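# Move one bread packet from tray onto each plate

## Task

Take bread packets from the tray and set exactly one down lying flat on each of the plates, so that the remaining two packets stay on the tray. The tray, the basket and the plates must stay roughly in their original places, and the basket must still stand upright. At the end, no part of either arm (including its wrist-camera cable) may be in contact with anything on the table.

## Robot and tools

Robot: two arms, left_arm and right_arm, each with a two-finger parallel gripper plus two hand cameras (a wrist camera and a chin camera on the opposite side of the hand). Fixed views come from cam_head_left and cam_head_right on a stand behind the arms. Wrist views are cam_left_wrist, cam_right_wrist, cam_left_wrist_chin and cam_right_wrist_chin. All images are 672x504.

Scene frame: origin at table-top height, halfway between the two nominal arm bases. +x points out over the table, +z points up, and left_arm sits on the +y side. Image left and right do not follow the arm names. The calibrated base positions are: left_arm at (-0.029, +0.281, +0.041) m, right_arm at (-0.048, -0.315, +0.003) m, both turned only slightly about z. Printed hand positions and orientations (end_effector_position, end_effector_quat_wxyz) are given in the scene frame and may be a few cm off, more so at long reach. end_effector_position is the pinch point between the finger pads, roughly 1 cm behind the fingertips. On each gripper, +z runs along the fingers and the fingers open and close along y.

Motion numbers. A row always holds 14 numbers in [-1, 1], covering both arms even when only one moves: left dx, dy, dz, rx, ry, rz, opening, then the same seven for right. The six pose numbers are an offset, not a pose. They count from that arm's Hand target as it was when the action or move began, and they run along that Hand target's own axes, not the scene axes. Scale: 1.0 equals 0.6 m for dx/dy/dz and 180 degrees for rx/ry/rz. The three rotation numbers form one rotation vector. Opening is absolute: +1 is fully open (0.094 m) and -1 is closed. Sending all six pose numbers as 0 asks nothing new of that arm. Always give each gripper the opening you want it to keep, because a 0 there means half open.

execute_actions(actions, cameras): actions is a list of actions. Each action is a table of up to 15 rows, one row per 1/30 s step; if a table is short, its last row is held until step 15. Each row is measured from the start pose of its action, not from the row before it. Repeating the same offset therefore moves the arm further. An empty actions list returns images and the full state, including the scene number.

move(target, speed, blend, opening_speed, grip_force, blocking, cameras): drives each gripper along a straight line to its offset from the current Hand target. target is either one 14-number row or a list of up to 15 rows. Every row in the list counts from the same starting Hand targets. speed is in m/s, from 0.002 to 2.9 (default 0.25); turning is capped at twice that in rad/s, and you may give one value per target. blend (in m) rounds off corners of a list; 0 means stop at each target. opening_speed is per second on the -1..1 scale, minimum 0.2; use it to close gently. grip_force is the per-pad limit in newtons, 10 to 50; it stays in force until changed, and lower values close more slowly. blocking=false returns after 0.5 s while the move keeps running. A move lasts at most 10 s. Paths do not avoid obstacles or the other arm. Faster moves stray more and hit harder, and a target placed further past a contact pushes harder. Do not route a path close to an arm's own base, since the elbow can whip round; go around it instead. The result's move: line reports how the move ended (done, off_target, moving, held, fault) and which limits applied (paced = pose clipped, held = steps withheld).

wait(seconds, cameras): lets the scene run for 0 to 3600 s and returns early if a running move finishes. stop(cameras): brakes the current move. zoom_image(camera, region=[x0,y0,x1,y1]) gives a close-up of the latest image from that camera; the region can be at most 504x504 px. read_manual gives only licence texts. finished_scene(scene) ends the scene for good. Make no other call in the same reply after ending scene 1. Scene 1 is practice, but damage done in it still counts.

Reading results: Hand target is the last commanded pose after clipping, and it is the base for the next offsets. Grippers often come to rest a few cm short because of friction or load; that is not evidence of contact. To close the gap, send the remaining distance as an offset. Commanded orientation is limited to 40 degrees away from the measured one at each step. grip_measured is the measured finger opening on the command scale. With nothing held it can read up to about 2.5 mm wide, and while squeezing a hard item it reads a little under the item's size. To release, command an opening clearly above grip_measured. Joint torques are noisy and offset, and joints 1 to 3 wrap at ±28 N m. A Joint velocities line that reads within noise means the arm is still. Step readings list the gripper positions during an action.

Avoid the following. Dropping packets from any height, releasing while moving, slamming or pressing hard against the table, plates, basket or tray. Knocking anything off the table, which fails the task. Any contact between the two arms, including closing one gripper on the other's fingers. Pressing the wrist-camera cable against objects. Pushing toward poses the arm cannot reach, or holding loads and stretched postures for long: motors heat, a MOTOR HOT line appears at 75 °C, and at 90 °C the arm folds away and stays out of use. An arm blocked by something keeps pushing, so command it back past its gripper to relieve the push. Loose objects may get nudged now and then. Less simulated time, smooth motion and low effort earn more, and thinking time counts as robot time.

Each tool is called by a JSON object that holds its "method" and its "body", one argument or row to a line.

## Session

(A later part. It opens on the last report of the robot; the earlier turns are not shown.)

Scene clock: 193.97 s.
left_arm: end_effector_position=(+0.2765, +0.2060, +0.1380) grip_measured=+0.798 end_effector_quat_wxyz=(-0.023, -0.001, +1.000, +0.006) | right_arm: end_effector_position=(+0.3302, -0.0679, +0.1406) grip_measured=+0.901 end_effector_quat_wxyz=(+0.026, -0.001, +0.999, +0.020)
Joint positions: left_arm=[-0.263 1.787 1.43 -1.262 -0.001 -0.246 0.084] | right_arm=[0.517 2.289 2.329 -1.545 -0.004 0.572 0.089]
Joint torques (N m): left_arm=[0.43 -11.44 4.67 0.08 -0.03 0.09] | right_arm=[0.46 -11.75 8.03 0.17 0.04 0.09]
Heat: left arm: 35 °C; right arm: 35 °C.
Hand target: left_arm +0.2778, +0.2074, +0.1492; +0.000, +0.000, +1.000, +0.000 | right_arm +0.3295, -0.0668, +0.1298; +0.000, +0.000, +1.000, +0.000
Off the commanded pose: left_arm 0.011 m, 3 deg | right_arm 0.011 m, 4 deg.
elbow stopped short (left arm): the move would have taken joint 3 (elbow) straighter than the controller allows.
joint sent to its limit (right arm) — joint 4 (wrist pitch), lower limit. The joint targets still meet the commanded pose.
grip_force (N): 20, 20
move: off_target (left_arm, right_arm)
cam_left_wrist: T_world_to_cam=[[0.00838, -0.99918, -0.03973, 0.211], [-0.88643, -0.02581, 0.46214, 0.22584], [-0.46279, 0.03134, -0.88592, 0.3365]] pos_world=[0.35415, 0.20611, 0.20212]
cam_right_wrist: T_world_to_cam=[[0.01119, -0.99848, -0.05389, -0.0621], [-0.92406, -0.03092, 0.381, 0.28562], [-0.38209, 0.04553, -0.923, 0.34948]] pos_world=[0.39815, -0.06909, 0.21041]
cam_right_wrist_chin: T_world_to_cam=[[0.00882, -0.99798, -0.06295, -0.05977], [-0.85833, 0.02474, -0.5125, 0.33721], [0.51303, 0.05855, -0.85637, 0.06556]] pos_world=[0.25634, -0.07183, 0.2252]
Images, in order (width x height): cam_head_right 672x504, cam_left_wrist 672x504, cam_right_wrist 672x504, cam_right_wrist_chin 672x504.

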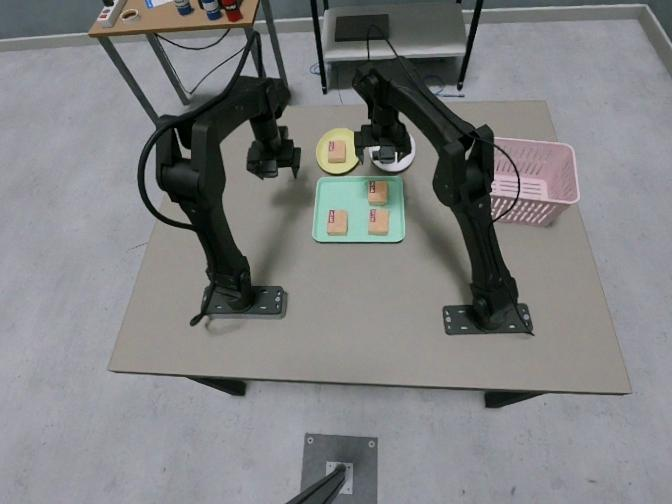

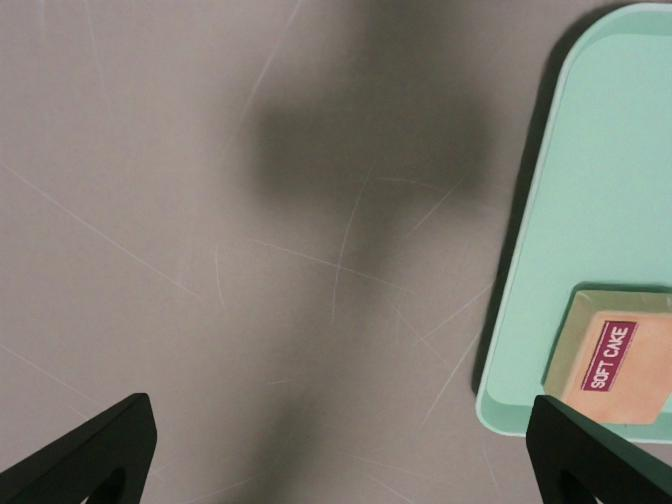

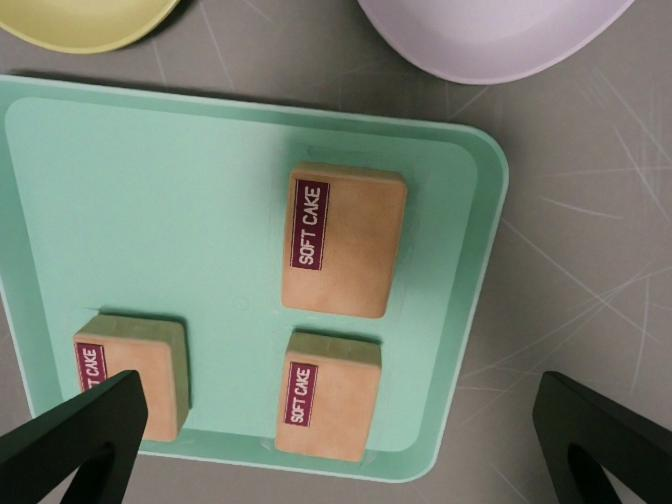

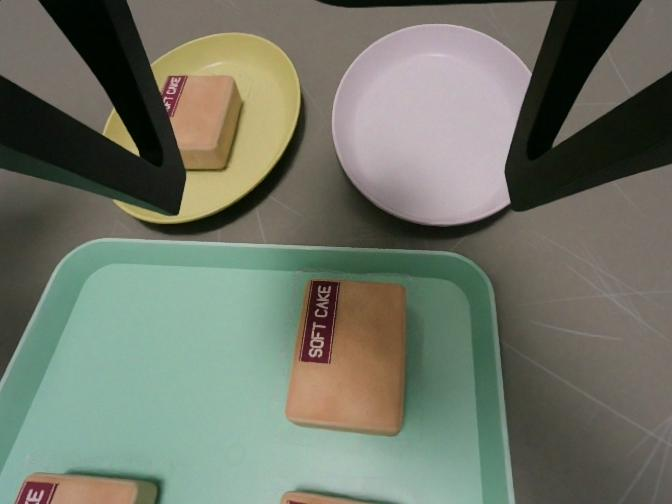

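{"method": "move", "body": {
  "target": [0,0,0,0,0,0,0.8,0.017,0.005,0.187,0,0,0.028,0.9],
  "speed": 0.12,
  "cameras": ["cam_right_wrist","cam_right_wrist_chin"]
}}

Scene clock: 216.60 s.
left_arm: end_effector_position=(+0.2766, +0.2059, +0.1379) grip_measured=+0.798 end_effector_quat_wxyz=(-0.023, -0.001, +1.000, +0.006) | right_arm: end_effector_position=(+0.3227, -0.0631, +0.0309) grip_measured=+0.901 end_effector_quat_wxyz=(+0.008, +0.043, +0.999, +0.009)
Joint positions: left_arm=[-0.263 1.787 1.43 -1.261 -0.001 -0.246 0.084] | right_arm=[0.535 2.289 1.891 -1.149 -0.004 0.678 0.089]
Joint torques (N m): left_arm=[0.43 -11.44 4.66 0.09 -0.02 0.08] | right_arm=[0.44 -13.29 5.29 0.39 0.03 0.1]
Heat: left arm: 34 °C; right arm: 35 °C.
Hand target: left_arm +0.2778, +0.2074, +0.1492; +0.000, +0.000, +1.000, +0.000 | right_arm +0.3193, -0.0640, +0.0176; +0.000, +0.044, +0.999, +0.000
Off the commanded pose: left_arm 0.011 m, 3 deg | right_arm 0.014 m, 1 deg.
grip_force (N): 20, 20
move: off_target (right_arm)
cam_right_wrist: T_world_to_cam=[[-0.0783, -0.99636, -0.03367, -0.03482], [-0.90801, 0.05733, 0.41501, 0.31997], [-0.41157, 0.06307, -0.90919, 0.25533]] pos_world=[0.3929, -0.06914, 0.09818]
cam_right_wrist_chin: T_world_to_cam=[[-0.08097, -0.9958, -0.0427, -0.03331], [-0.87176, 0.09152, -0.48131, 0.28203], [0.4832, -0.00175, -0.87551, -0.01845]] pos_world=[0.25208, -0.05901, 0.11816]

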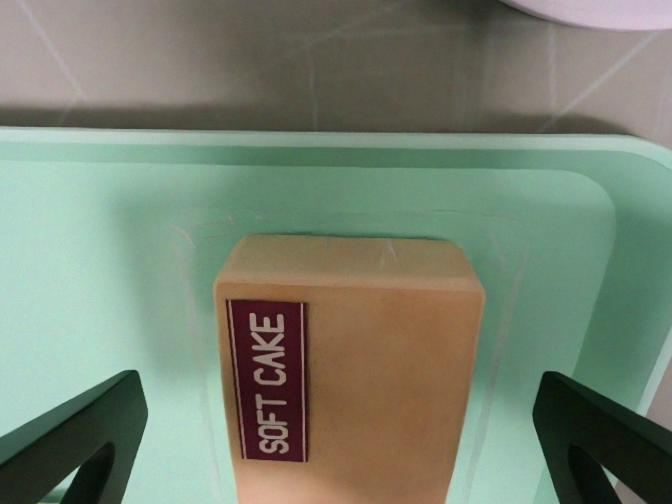

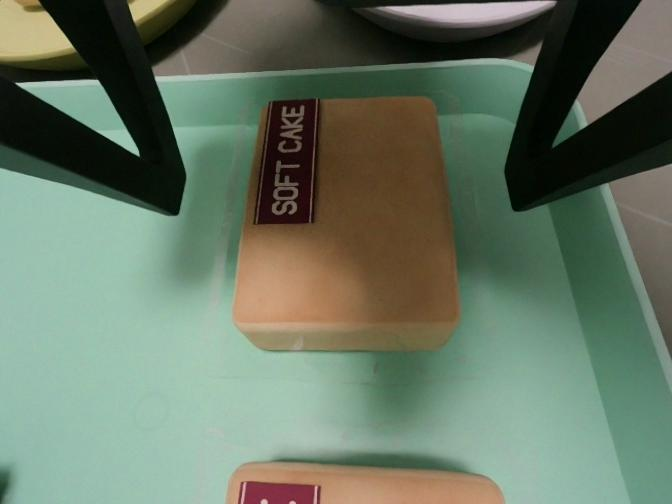

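{"method": "move", "body": {
  "target": [0,0,0,0,0,0,0.8,0.016,0,0.015,0,0,0,0.8],
  "speed": 0.08,
  "cameras": ["cam_right_wrist_chin"]
}}

Scene clock: 222.57 s.
left_arm: end_effector_position=(+0.2766, +0.2059, +0.1379) grip_measured=+0.798 end_effector_quat_wxyz=(-0.023, -0.001, +1.000, +0.006) | right_arm: end_effector_position=(+0.3117, -0.0631, +0.0125) grip_measured=+0.801 end_effector_quat_wxyz=(+0.000, +0.043, +0.999, +0.003)
Joint positions: left_arm=[-0.263 1.787 1.43 -1.261 -0.001 -0.246 0.084] | right_arm=[0.549 2.289 1.817 -1.097 -0.004 0.692 0.085]
Joint torques (N m): left_arm=[0.43 -11.44 4.67 0.09 -0.03 0.08] | right_arm=[0.42 -15.08 5.19 0.33 0.03 0.09]
Heat: left arm: 34 °C; right arm: 35 °C.
Hand target: left_arm +0.2778, +0.2074, +0.1492; +0.000, +0.000, +1.000, +0.000 | right_arm +0.3097, -0.0631, +0.0086; +0.000, +0.044, +0.999, +0.000
Off the commanded pose: left_arm 0.011 m, 3 deg | right_arm 0.004 m, 0 deg.
grip_force (N): 20, 20
move: done
cam_right_wrist_chin: T_world_to_cam=[[-0.08129, -0.99626, -0.02914, -0.03512], [-0.88039, 0.08548, -0.46649, 0.26565], [0.46724, -0.01227, -0.88405, -0.02479]] pos_world=[0.2426, -0.058, 0.10099]

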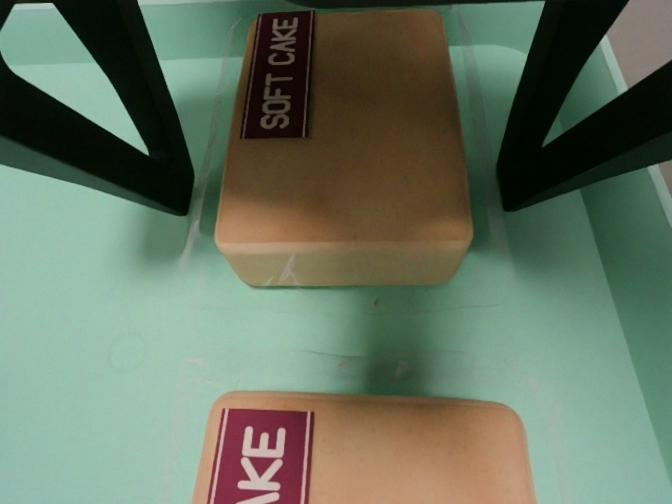

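{"method": "move", "body": {
  "target": [0,0,0,0,0,0,0.8,0,0,0,0,0,0,0]
}}

{"method": "wait", "body": {
  "seconds": 3
}}

{"method": "move", "body": {
  "target": [0,0,0,0,0,0,0.8,0,0,-0.2,0,0,0,0],
  "speed": 0.15,
  "cameras": ["cam_right_wrist","cam_right_wrist_chin"]
}}

Scene clock: 230.57 s.
left_arm: end_effector_position=(+0.2766, +0.2059, +0.1379) grip_measured=+0.798 end_effector_quat_wxyz=(-0.023, -0.001, +1.000, +0.006) | right_arm: end_effector_position=(+0.3118, -0.0630, +0.0125) grip_measured=+0.395 end_effector_quat_wxyz=(+0.000, +0.043, +0.999, +0.003)
Joint positions: left_arm=[-0.263 1.787 1.43 -1.261 -0.001 -0.246 0.084] | right_arm=[0.549 2.289 1.817 -1.096 -0.004 0.692 0.066]
Joint torques (N m): left_arm=[0.43 -11.44 4.67 0.09 -0.03 0.08] | right_arm=[0.43 -15.06 5.19 0.34 0.03 0.09]
Heat: left arm: 33 °C; right arm: 35 °C.
Hand target: left_arm +0.2778, +0.2074, +0.1492; +0.000, +0.000, +1.000, +0.000 | right_arm +0.3097, -0.0631, +0.0086; -0.001, +0.044, +0.999, +0.000
Off the commanded pose: left_arm 0.011 m, 3 deg | right_arm 0.004 m, 0 deg.
grip_force (N): 20, 20
move: done

Scene clock: 233.57 s.
left_arm: end_effector_position=(+0.2766, +0.2059, +0.1379) grip_measured=+0.798 end_effector_quat_wxyz=(-0.023, -0.001, +1.000, +0.006) | right_arm: end_effector_position=(+0.3118, -0.0630, +0.0125) grip_measured=+0.381 end_effector_quat_wxyz=(+0.000, +0.043, +0.999, +0.003)
Joint positions: left_arm=[-0.263 1.787 1.43 -1.261 -0.001 -0.246 0.084] | right_arm=[0.549 2.289 1.817 -1.096 -0.004 0.692 0.065]
Joint torques (N m): left_arm=[0.43 -11.44 4.66 0.09 -0.02 0.08] | right_arm=[0.43 -15.06 5.19 0.34 0.03 0.09]
Heat: left arm: 33 °C; right arm: 35 °C.
Hand target: left_arm +0.2778, +0.2074, +0.1492; +0.000, +0.000, +1.000, +0.000 | right_arm +0.3097, -0.0631, +0.0086; -0.001, +0.044, +0.999, +0.000
Tool commands: left_gripper/opening=+0.8 right_gripper/opening=+0.0
Off the commanded pose: left_arm 0.011 m, 3 deg | right_arm 0.004 m, 0 deg.
grip_force (N): 20, 20
wait: 3.00 s; at rest by 0.17 s

Scene clock: 235.50 s.
left_arm: end_effector_position=(+0.2766, +0.2059, +0.1379) grip_measured=+0.798 end_effector_quat_wxyz=(-0.023, -0.001, +1.000, +0.006) | right_arm: end_effector_position=(+0.3107, -0.0638, +0.1209) grip_measured=+0.381 end_effector_quat_wxyz=(-0.005, +0.043, +0.999, -0.001)
Joint positions: left_arm=[-0.263 1.787 1.43 -1.261 -0.001 -0.246 0.084] | right_arm=[0.549 2.289 2.251 -1.541 -0.004 0.692 0.065]
Joint torques (N m): left_arm=[0.44 -11.44 4.67 0.09 -0.02 0.08] | right_arm=[0.43 -15.46 8.2 0.06 0.03 0.09]
Heat: left arm: 33 °C; right arm: 35 °C.
Hand target: left_arm +0.2778, +0.2074, +0.1492; +0.000, +0.000, +1.000, +0.000 | right_arm +0.3098, -0.0630, +0.1286; +0.000, +0.044, +0.999, +0.000
Off the commanded pose: left_arm 0.011 m, 3 deg | right_arm 0.008 m, 1 deg.
grip_force (N): 20, 20
move: done
cam_right_wrist: T_world_to_cam=[[-0.07895, -0.99679, -0.01292, -0.03576], [-0.89628, 0.0653, 0.43866, 0.26565], [-0.43641, 0.04621, -0.89856, 0.33771]] pos_world=[0.38265, -0.0686, 0.18646]
cam_right_wrist_chin: T_world_to_cam=[[-0.08187, -0.9964, -0.02195, -0.03343], [-0.88471, 0.0828, -0.45873, 0.3156], [0.4589, -0.01814, -0.8883, 0.07425]] pos_world=[0.2424, -0.05809, 0.21]

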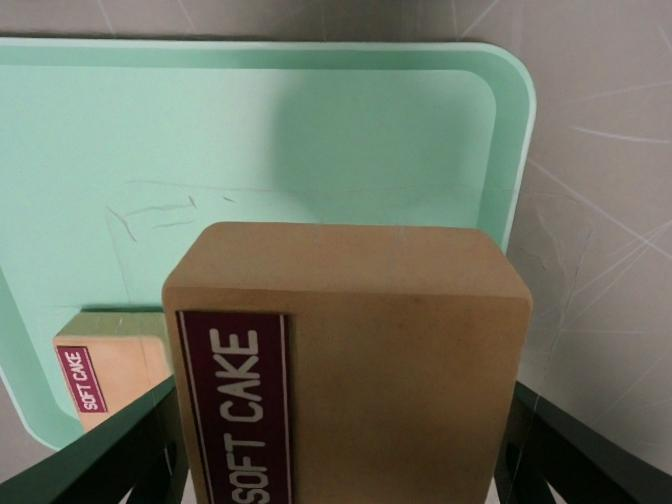

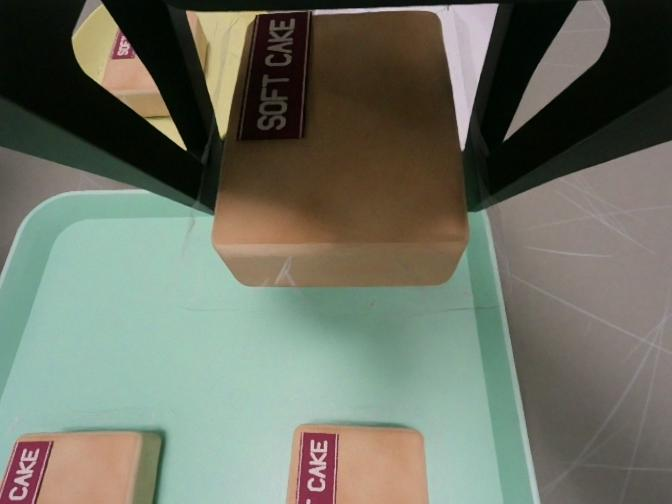

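{"method": "move", "body": {
  "target": [0,0,0,0,0,0,0.8,-0.282,-0.0755,0.03,0,0,0,0],
  "cameras": ["cam_right_wrist","cam_right_wrist_chin"]
}}

Scene clock: 243.97 s.
left_arm: end_effector_position=(+0.2766, +0.2059, +0.1379) grip_measured=+0.798 end_effector_quat_wxyz=(-0.023, -0.001, +1.000, +0.006) | right_arm: end_effector_position=(+0.4679, -0.1261, +0.1269) grip_measured=+0.381 end_effector_quat_wxyz=(+0.139, +0.048, +0.987, +0.061)
Joint positions: left_arm=[-0.263 1.787 1.43 -1.261 -0.001 -0.246 0.084] | right_arm=[0.29 2.621 2.843 -1.488 -0.005 0.446 0.065]
Joint torques (N m): left_arm=[0.43 -11.44 4.67 0.09 -0.02 0.08] | right_arm=[0.24 -13.37 8.18 0.85 0.02 -0.03]
Heat: left arm: 33 °C; right arm: 35 °C.
Hand target: left_arm +0.2778, +0.2074, +0.1492; +0.000, +0.000, +1.000, +0.000 | right_arm +0.4743, -0.1229, +0.1105; -0.001, +0.044, +0.999, +0.000
Off the commanded pose: left_arm 0.011 m, 3 deg | right_arm 0.018 m, 18 deg.
elbow stopped short (right arm): the move would have taken joint 3 (elbow) straighter than the controller allows.
grip_force (N): 20, 20
move: off_target (right_arm)
cam_right_wrist: T_world_to_cam=[[-0.06738, -0.98696, -0.14616, -0.07261], [-0.98528, 0.04276, 0.16552, 0.48146], [-0.15711, 0.15516, -0.97532, 0.30733]] pos_world=[0.51777, -0.13993, 0.20944]
cam_right_wrist_chin: T_world_to_cam=[[-0.06759, -0.98552, -0.15549, -0.07089], [-0.71385, 0.15665, -0.68255, 0.42038], [0.69703, 0.06487, -0.7141, -0.11683]] pos_world=[0.37673, -0.12814, 0.19248]

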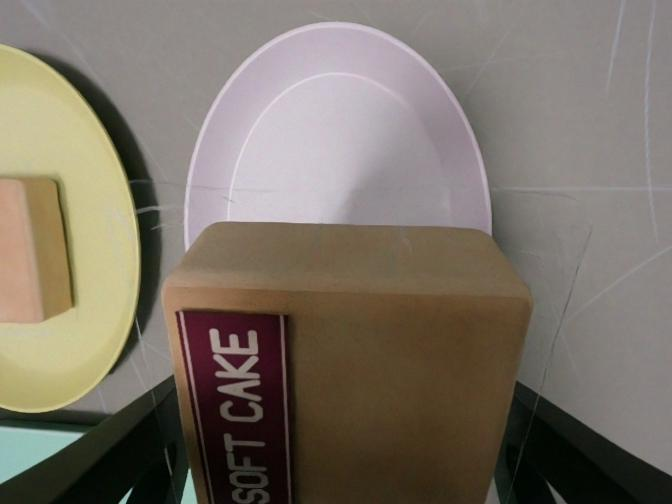

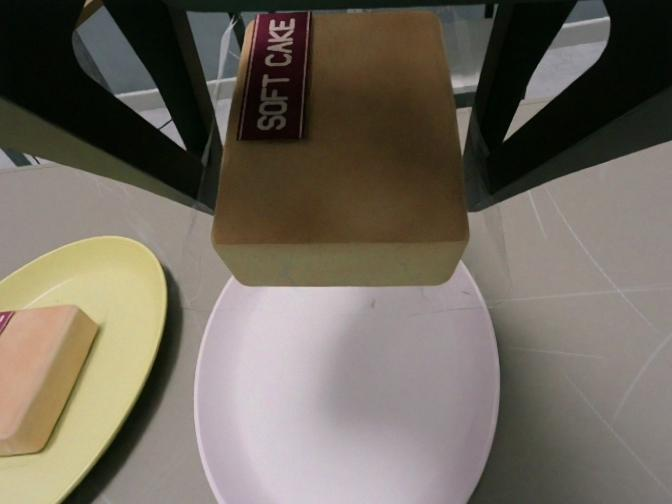

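{"method": "move", "body": {
  "target": [0,0,0,0,0,0,0.8,0,0.005,0.09,0,0,0,0],
  "speed": 0.12,
  "cameras": ["cam_right_wrist","cam_right_wrist_chin"]
}}

Scene clock: 250.10 s.
left_arm: end_effector_position=(+0.2766, +0.2059, +0.1379) grip_measured=+0.798 end_effector_quat_wxyz=(-0.023, -0.001, +1.000, +0.006) | right_arm: end_effector_position=(+0.4703, -0.1239, +0.0731) grip_measured=+0.381 end_effector_quat_wxyz=(+0.102, +0.047, +0.993, +0.045)
Joint positions: left_arm=[-0.263 1.787 1.43 -1.261 -0.001 -0.246 0.084] | right_arm=[0.292 2.725 2.843 -1.466 -0.005 0.445 0.065]
Joint torques (N m): left_arm=[0.43 -11.45 4.66 0.09 -0.02 0.08] | right_arm=[0.49 -14.2 8.32 0.71 0.04 0.01]
Heat: left arm: 33 °C; right arm: 36 °C.
Hand target: left_arm +0.2778, +0.2074, +0.1492; +0.000, +0.000, +1.000, +0.000 | right_arm +0.4746, -0.1201, +0.0566; -0.001, +0.044, +0.999, +0.000
Off the commanded pose: left_arm 0.011 m, 3 deg | right_arm 0.018 m, 13 deg.
elbow stopped short (right arm): the move would have taken joint 3 (elbow) straighter than the controller allows.
grip_force (N): 20, 20
move: off_target (right_arm)
cam_right_wrist: T_world_to_cam=[[-0.07439, -0.99082, -0.11288, -0.07782], [-0.96981, 0.04552, 0.23958, 0.4803], [-0.23224, 0.12729, -0.96429, 0.28597]] pos_world=[0.52642, -0.13537, 0.15191]
cam_right_wrist_chin: T_world_to_cam=[[-0.07537, -0.98964, -0.12219, -0.07619], [-0.76489, 0.13599, -0.62964, 0.40258], [0.63973, 0.04601, -0.76722, -0.12845]] pos_world=[0.38436, -0.12423, 0.14562]

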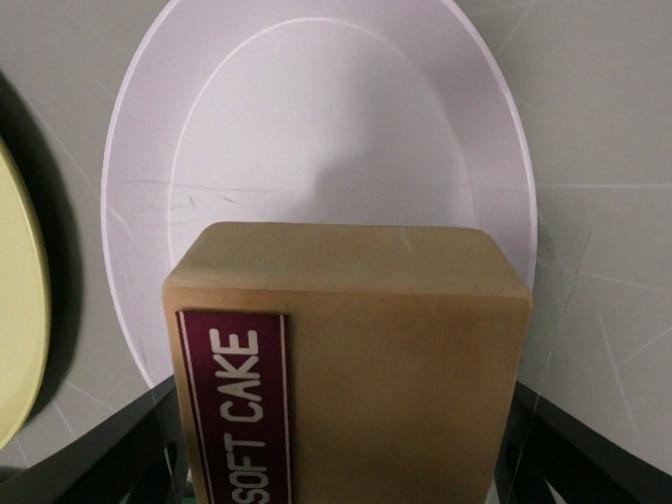

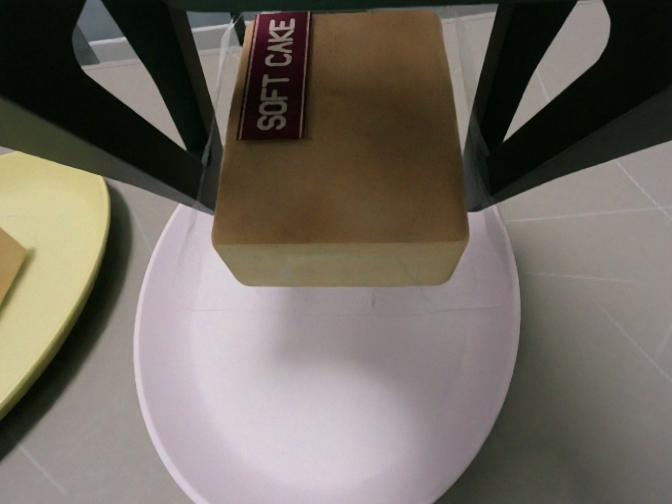

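{"method": "move", "body": {
  "target": [0,0,0,0,0,0,0.8,0.008,0.008,0.075,0,0,0,0],
  "speed": 0.1,
  "cameras": ["cam_right_wrist","cam_right_wrist_chin"]
}}

Scene clock: 257.53 s.
left_arm: end_effector_position=(+0.2766, +0.2059, +0.1379) grip_measured=+0.798 end_effector_quat_wxyz=(-0.023, -0.001, +1.000, +0.006) | right_arm: end_effector_position=(+0.4674, -0.1183, +0.0290) grip_measured=+0.381 end_effector_quat_wxyz=(+0.073, +0.043, +0.996, +0.034)
Joint positions: left_arm=[-0.263 1.787 1.43 -1.261 -0.001 -0.246 0.084] | right_arm=[0.304 2.809 2.843 -1.445 -0.005 0.448 0.065]
Joint torques (N m): left_arm=[0.43 -11.44 4.66 0.09 -0.02 0.08] | right_arm=[0.51 -14.56 8.36 0.61 0.04 0.09]
Heat: left arm: 33 °C; right arm: 36 °C.
Hand target: left_arm +0.2778, +0.2074, +0.1492; +0.000, +0.000, +1.000, +0.000 | right_arm +0.4702, -0.1150, +0.0114; -0.001, +0.044, +0.999, +0.000
Off the commanded pose: left_arm 0.011 m, 3 deg | right_arm 0.018 m, 9 deg.
elbow stopped short (right arm): the move would have taken joint 3 (elbow) straighter than the controller allows.
grip_force (N): 20, 20
move: off_target (right_arm)
cam_right_wrist: T_world_to_cam=[[-0.07229, -0.99355, -0.08735, -0.07938], [-0.9543, 0.04344, 0.29568, 0.47872], [-0.28998, 0.10473, -0.95129, 0.26602]] pos_world=[0.52824, -0.12752, 0.10458]
cam_right_wrist_chin: T_world_to_cam=[[-0.07385, -0.99257, -0.09666, -0.07797], [-0.80192, 0.11672, -0.58591, 0.38562], [0.59284, 0.03424, -0.80459, -0.13917]] pos_world=[0.38599, -0.11764, 0.10643]

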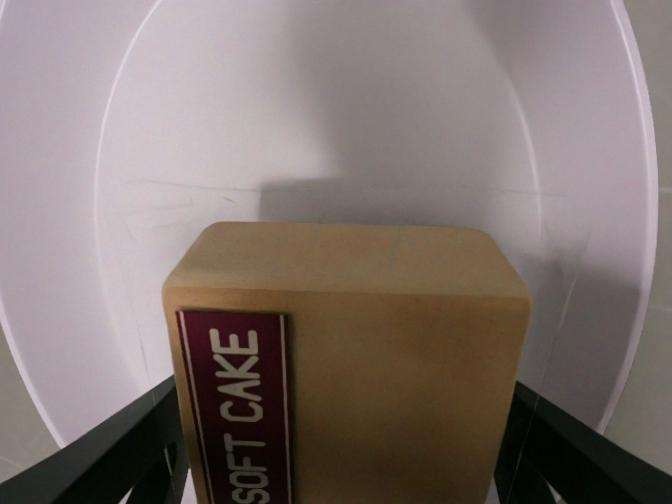

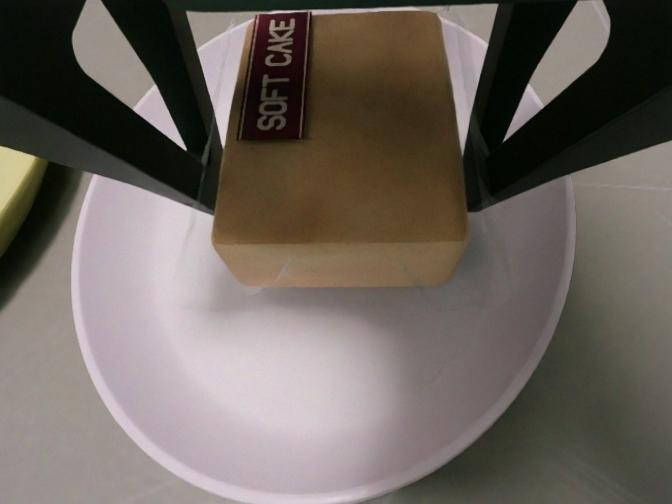

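{"method": "move", "body": {
  "target": [0,0,0,0,0,0,0.8,0.004,0.006,0.018,0,0,0,0],
  "speed": 0.05,
  "cameras": ["cam_right_wrist","cam_right_wrist_chin"]
}}

Scene clock: 263.00 s.
left_arm: end_effector_position=(+0.2766, +0.2059, +0.1379) grip_measured=+0.798 end_effector_quat_wxyz=(-0.023, -0.001, +1.000, +0.006) | right_arm: end_effector_position=(+0.4657, -0.1144, +0.0195) grip_measured=+0.381 end_effector_quat_wxyz=(+0.067, +0.043, +0.996, +0.032)
Joint positions: left_arm=[-0.263 1.787 1.43 -1.261 -0.001 -0.246 0.084] | right_arm=[0.311 2.828 2.843 -1.438 -0.005 0.456 0.065]
Joint torques (N m): left_arm=[0.43 -11.44 4.66 0.09 -0.02 0.08] | right_arm=[0.51 -14.45 8.39 0.58 0.04 0.07]
Heat: left arm: 33 °C; right arm: 37 °C.
Hand target: left_arm +0.2778, +0.2074, +0.1492; +0.000, +0.000, +1.000, +0.000 | right_arm +0.4681, -0.1112, +0.0008; +0.000, +0.044, +0.999, +0.000
Off the commanded pose: left_arm 0.011 m, 3 deg | right_arm 0.019 m, 9 deg.
elbow stopped short (right arm): the move would have taken joint 3 (elbow) straighter than the controller allows.
grip_force (N): 20, 20
move: off_target (right_arm)
cam_right_wrist: T_world_to_cam=[[-0.07276, -0.99386, -0.08333, -0.07642], [-0.95088, 0.04392, 0.30645, 0.47796], [-0.3009, 0.10154, -0.94823, 0.2607]] pos_world=[0.52737, -0.12342, 0.09437]
cam_right_wrist_chin: T_world_to_cam=[[-0.07437, -0.99292, -0.09261, -0.07503], [-0.80864, 0.11439, -0.57708, 0.38094], [0.58359, 0.03197, -0.81142, -0.14177]] pos_world=[0.38519, -0.11354, 0.09785]

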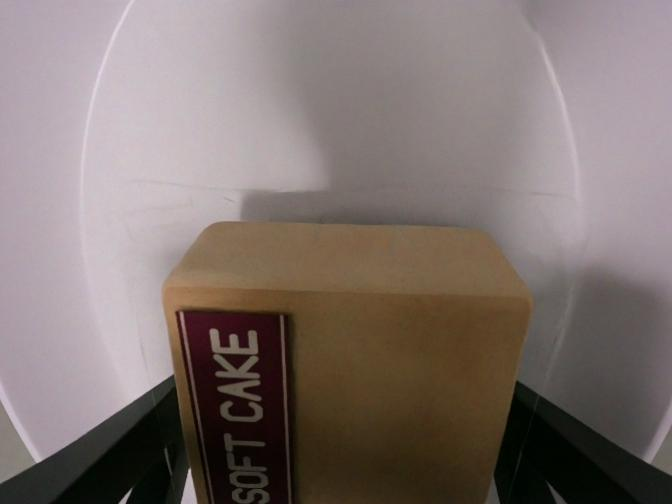

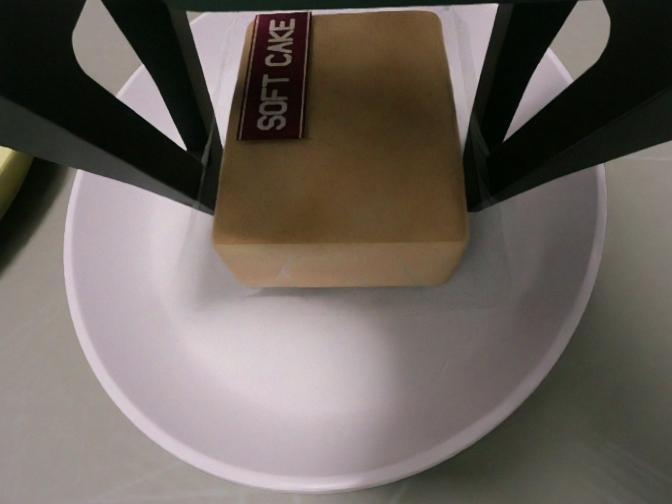

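{"method": "move", "body": {
  "target": [0,0,0,0,0,0,0.8,0.015,0.002,0.008,0,0,0,0],
  "speed": 0.05,
  "cameras": ["cam_right_wrist","cam_right_wrist_chin"]
}}

Scene clock: 270.30 s.
left_arm: end_effector_position=(+0.2766, +0.2059, +0.1379) grip_measured=+0.798 end_effector_quat_wxyz=(-0.023, -0.001, +1.000, +0.006) | right_arm: end_effector_position=(+0.4642, -0.1098, +0.0170) grip_measured=+0.381 end_effector_quat_wxyz=(+0.066, +0.043, +0.996, +0.032)
Joint positions: left_arm=[-0.263 1.787 1.43 -1.261 -0.001 -0.246 0.084] | right_arm=[0.32 2.833 2.843 -1.435 -0.005 0.464 0.065]
Joint torques (N m): left_arm=[0.43 -11.44 4.68 0.09 -0.03 0.08] | right_arm=[0.55 -14.28 8.39 0.33 0.04 0.1]
Heat: left arm: 33 °C; right arm: 37 °C.
Hand target: left_arm +0.2778, +0.2074, +0.1492; +0.000, +0.000, +1.000, +0.000 | right_arm +0.4592, -0.1091, -0.0042; -0.001, +0.044, +0.999, +0.000
Off the commanded pose: left_arm 0.011 m, 3 deg | right_arm 0.022 m, 8 deg.
elbow stopped short (right arm): the move would have taken joint 3 (elbow) straighter than the controller allows.
grip_force (N): 20, 20
move: off_target (right_arm)
cam_right_wrist: T_world_to_cam=[[-0.07257, -0.99385, -0.0836, -0.07224], [-0.95019, 0.04342, 0.30862, 0.47661], [-0.3031, 0.10184, -0.9475, 0.25847]] pos_world=[0.52597, -0.11882, 0.09177]
cam_right_wrist_chin: T_world_to_cam=[[-0.07415, -0.99291, -0.09287, -0.07093], [-0.80998, 0.11429, -0.57522, 0.37829], [0.58175, 0.03257, -0.81271, -0.14206]] pos_world=[0.38379, -0.10904, 0.09556]

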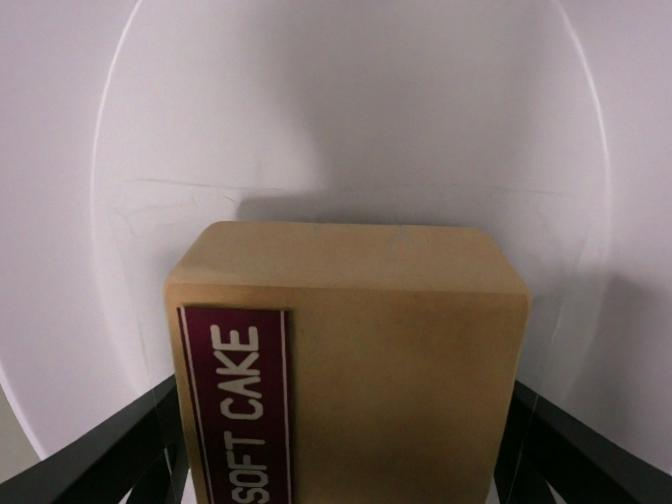

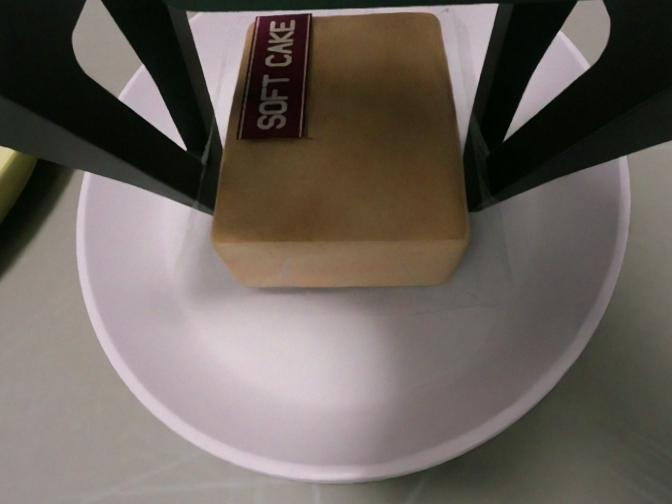

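{"method": "move", "body": {
  "target": [0,0,0,0,0,0,0.8,0,0,0,0,0,0,0.7],
  "opening_speed": 0.3,
  "cameras": ["cam_right_wrist","cam_right_wrist_chin"]
}}

Scene clock: 276.80 s.
left_arm: end_effector_position=(+0.2766, +0.2059, +0.1379) grip_measured=+0.798 end_effector_quat_wxyz=(-0.023, -0.001, +1.000, +0.006) | right_arm: end_effector_position=(+0.4642, -0.1098, +0.0170) grip_measured=+0.698 end_effector_quat_wxyz=(+0.066, +0.044, +0.996, +0.032)
Joint positions: left_arm=[-0.263 1.787 1.43 -1.261 -0.001 -0.246 0.084] | right_arm=[0.32 2.833 2.843 -1.435 -0.005 0.465 0.08]
Joint torques (N m): left_arm=[0.44 -11.44 4.67 0.09 -0.03 0.08] | right_arm=[0.59 -14.23 8.4 0.32 0.04 0.09]
Heat: left arm: 33 °C; right arm: 37 °C.
Hand target: left_arm +0.2778, +0.2074, +0.1492; +0.000, +0.000, +1.000, +0.000 | right_arm +0.4592, -0.1091, -0.0042; -0.001, +0.044, +0.999, +0.000
Off the commanded pose: left_arm 0.011 m, 3 deg | right_arm 0.022 m, 8 deg.
elbow stopped short (right arm): the move would have taken joint 3 (elbow) straighter than the controller allows.
grip_force (N): 20, 20
move: done
cam_right_wrist: T_world_to_cam=[[-0.07368, -0.99376, -0.08377, -0.07174], [-0.95013, 0.04443, 0.30866, 0.4767], [-0.30301, 0.10233, -0.94748, 0.25849]] pos_world=[0.52597, -0.11892, 0.09177]
cam_right_wrist_chin: T_world_to_cam=[[-0.07527, -0.99282, -0.09303, -0.07038], [-0.80991, 0.11529, -0.57512, 0.37835], [0.58171, 0.03206, -0.81276, -0.1421]] pos_world=[0.38379, -0.10894, 0.09556]

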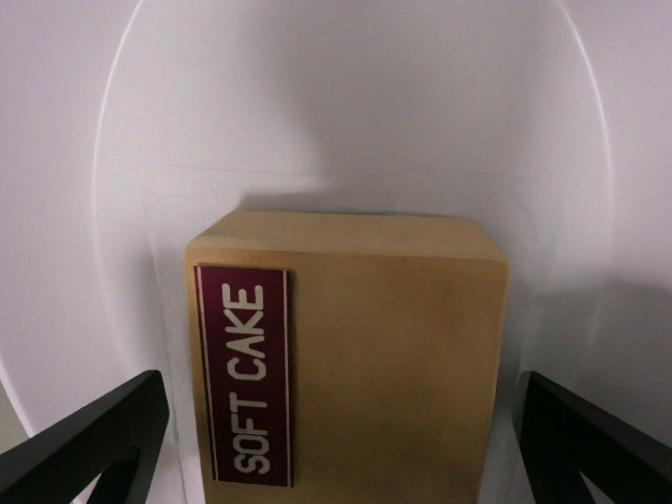

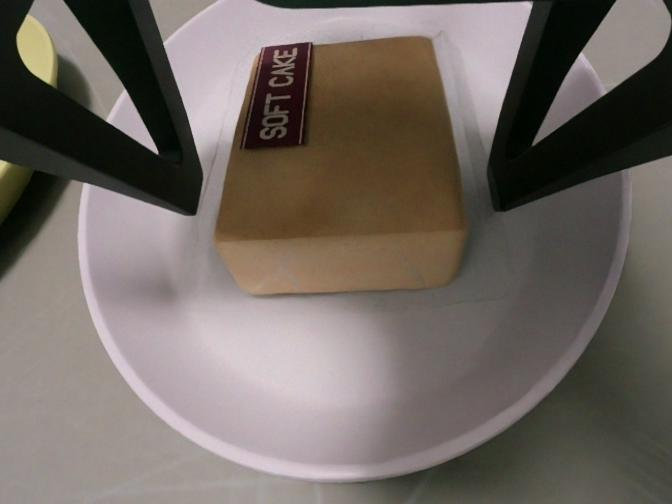

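Retreat up, then back.

{"method": "move", "body": {
  "target": [
    [0,0,0,0,0,0,0.8,0,0,-0.22,0,0,0,0.75],
    [0,0,0,0,0,0,0.8,0.25,-0.15,-0.28,0,0,0,0.75]
  ],
  "speed": 0.2,
  "cameras": ["cam_head_right","cam_head_left"]
}}

{"method": "zoom_image", "body": {
  "camera": "cam_head_left",
  "region": [270, 100, 430, 260]
}}

Scene clock: 284.80 s.
left_arm: end_effector_position=(+0.2766, +0.2059, +0.1379) grip_measured=+0.798 end_effector_quat_wxyz=(-0.023, -0.001, +1.000, +0.006) | right_arm: end_effector_position=(+0.3083, -0.1801, +0.1532) grip_measured=+0.749 end_effector_quat_wxyz=(-0.007, +0.044, +0.999, +0.000)
Joint positions: left_arm=[-0.263 1.787 1.43 -1.261 -0.001 -0.246 0.084] | right_arm=[0.3 2.029 1.968 -1.523 -0.005 0.446 0.082]
Joint torques (N m): left_arm=[0.43 -11.44 4.66 0.09 -0.02 0.08] | right_arm=[-0.42 -16.31 5.15 0.1 0.04 -0.03]
Heat: left arm: 33 °C; right arm: 37 °C.
Hand target: left_arm +0.2778, +0.2074, +0.1492; +0.000, +0.000, +1.000, +0.000 | right_arm +0.3021, -0.1855, +0.1642; +0.000, +0.044, +0.999, +0.000
Off the commanded pose: left_arm 0.011 m, 3 deg | right_arm 0.014 m, 1 deg.
elbow stopped short (right arm): the move would have taken joint 3 (elbow) straighter than the controller allows.
grip_force (N): 20, 20
move: off_target (right_arm)
Images, in order (width x height): cam_head_left 672x504, cam_head_right 672x504.

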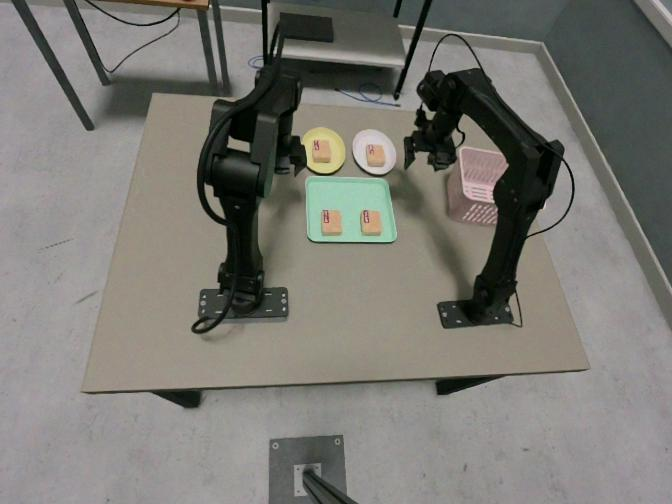

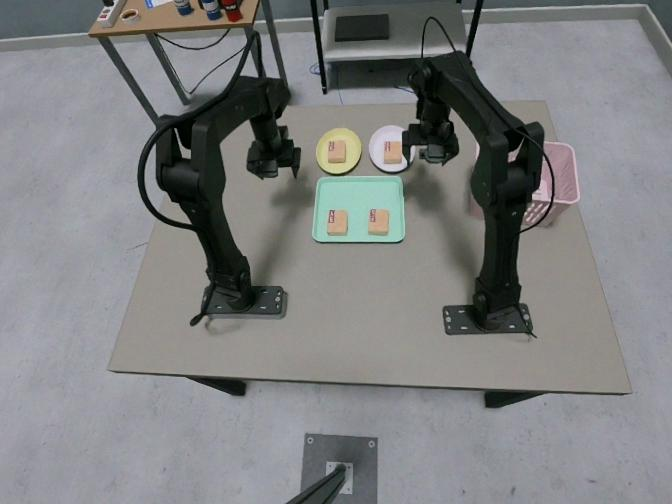

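Scaled by 3.150 from the camera's image (finer frame: 960x720).

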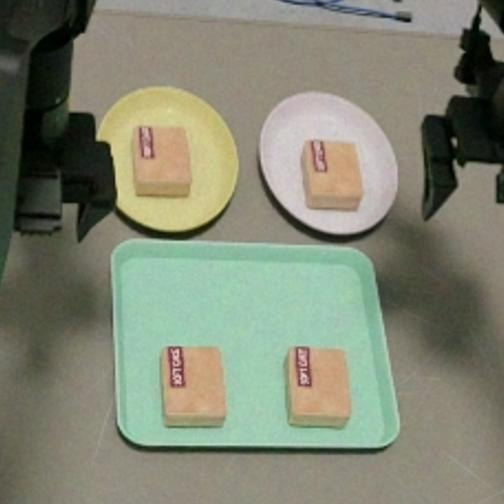

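{"method": "finished_scene", "body": {
  "scene": 2
}}

The scene is finished: the task was done.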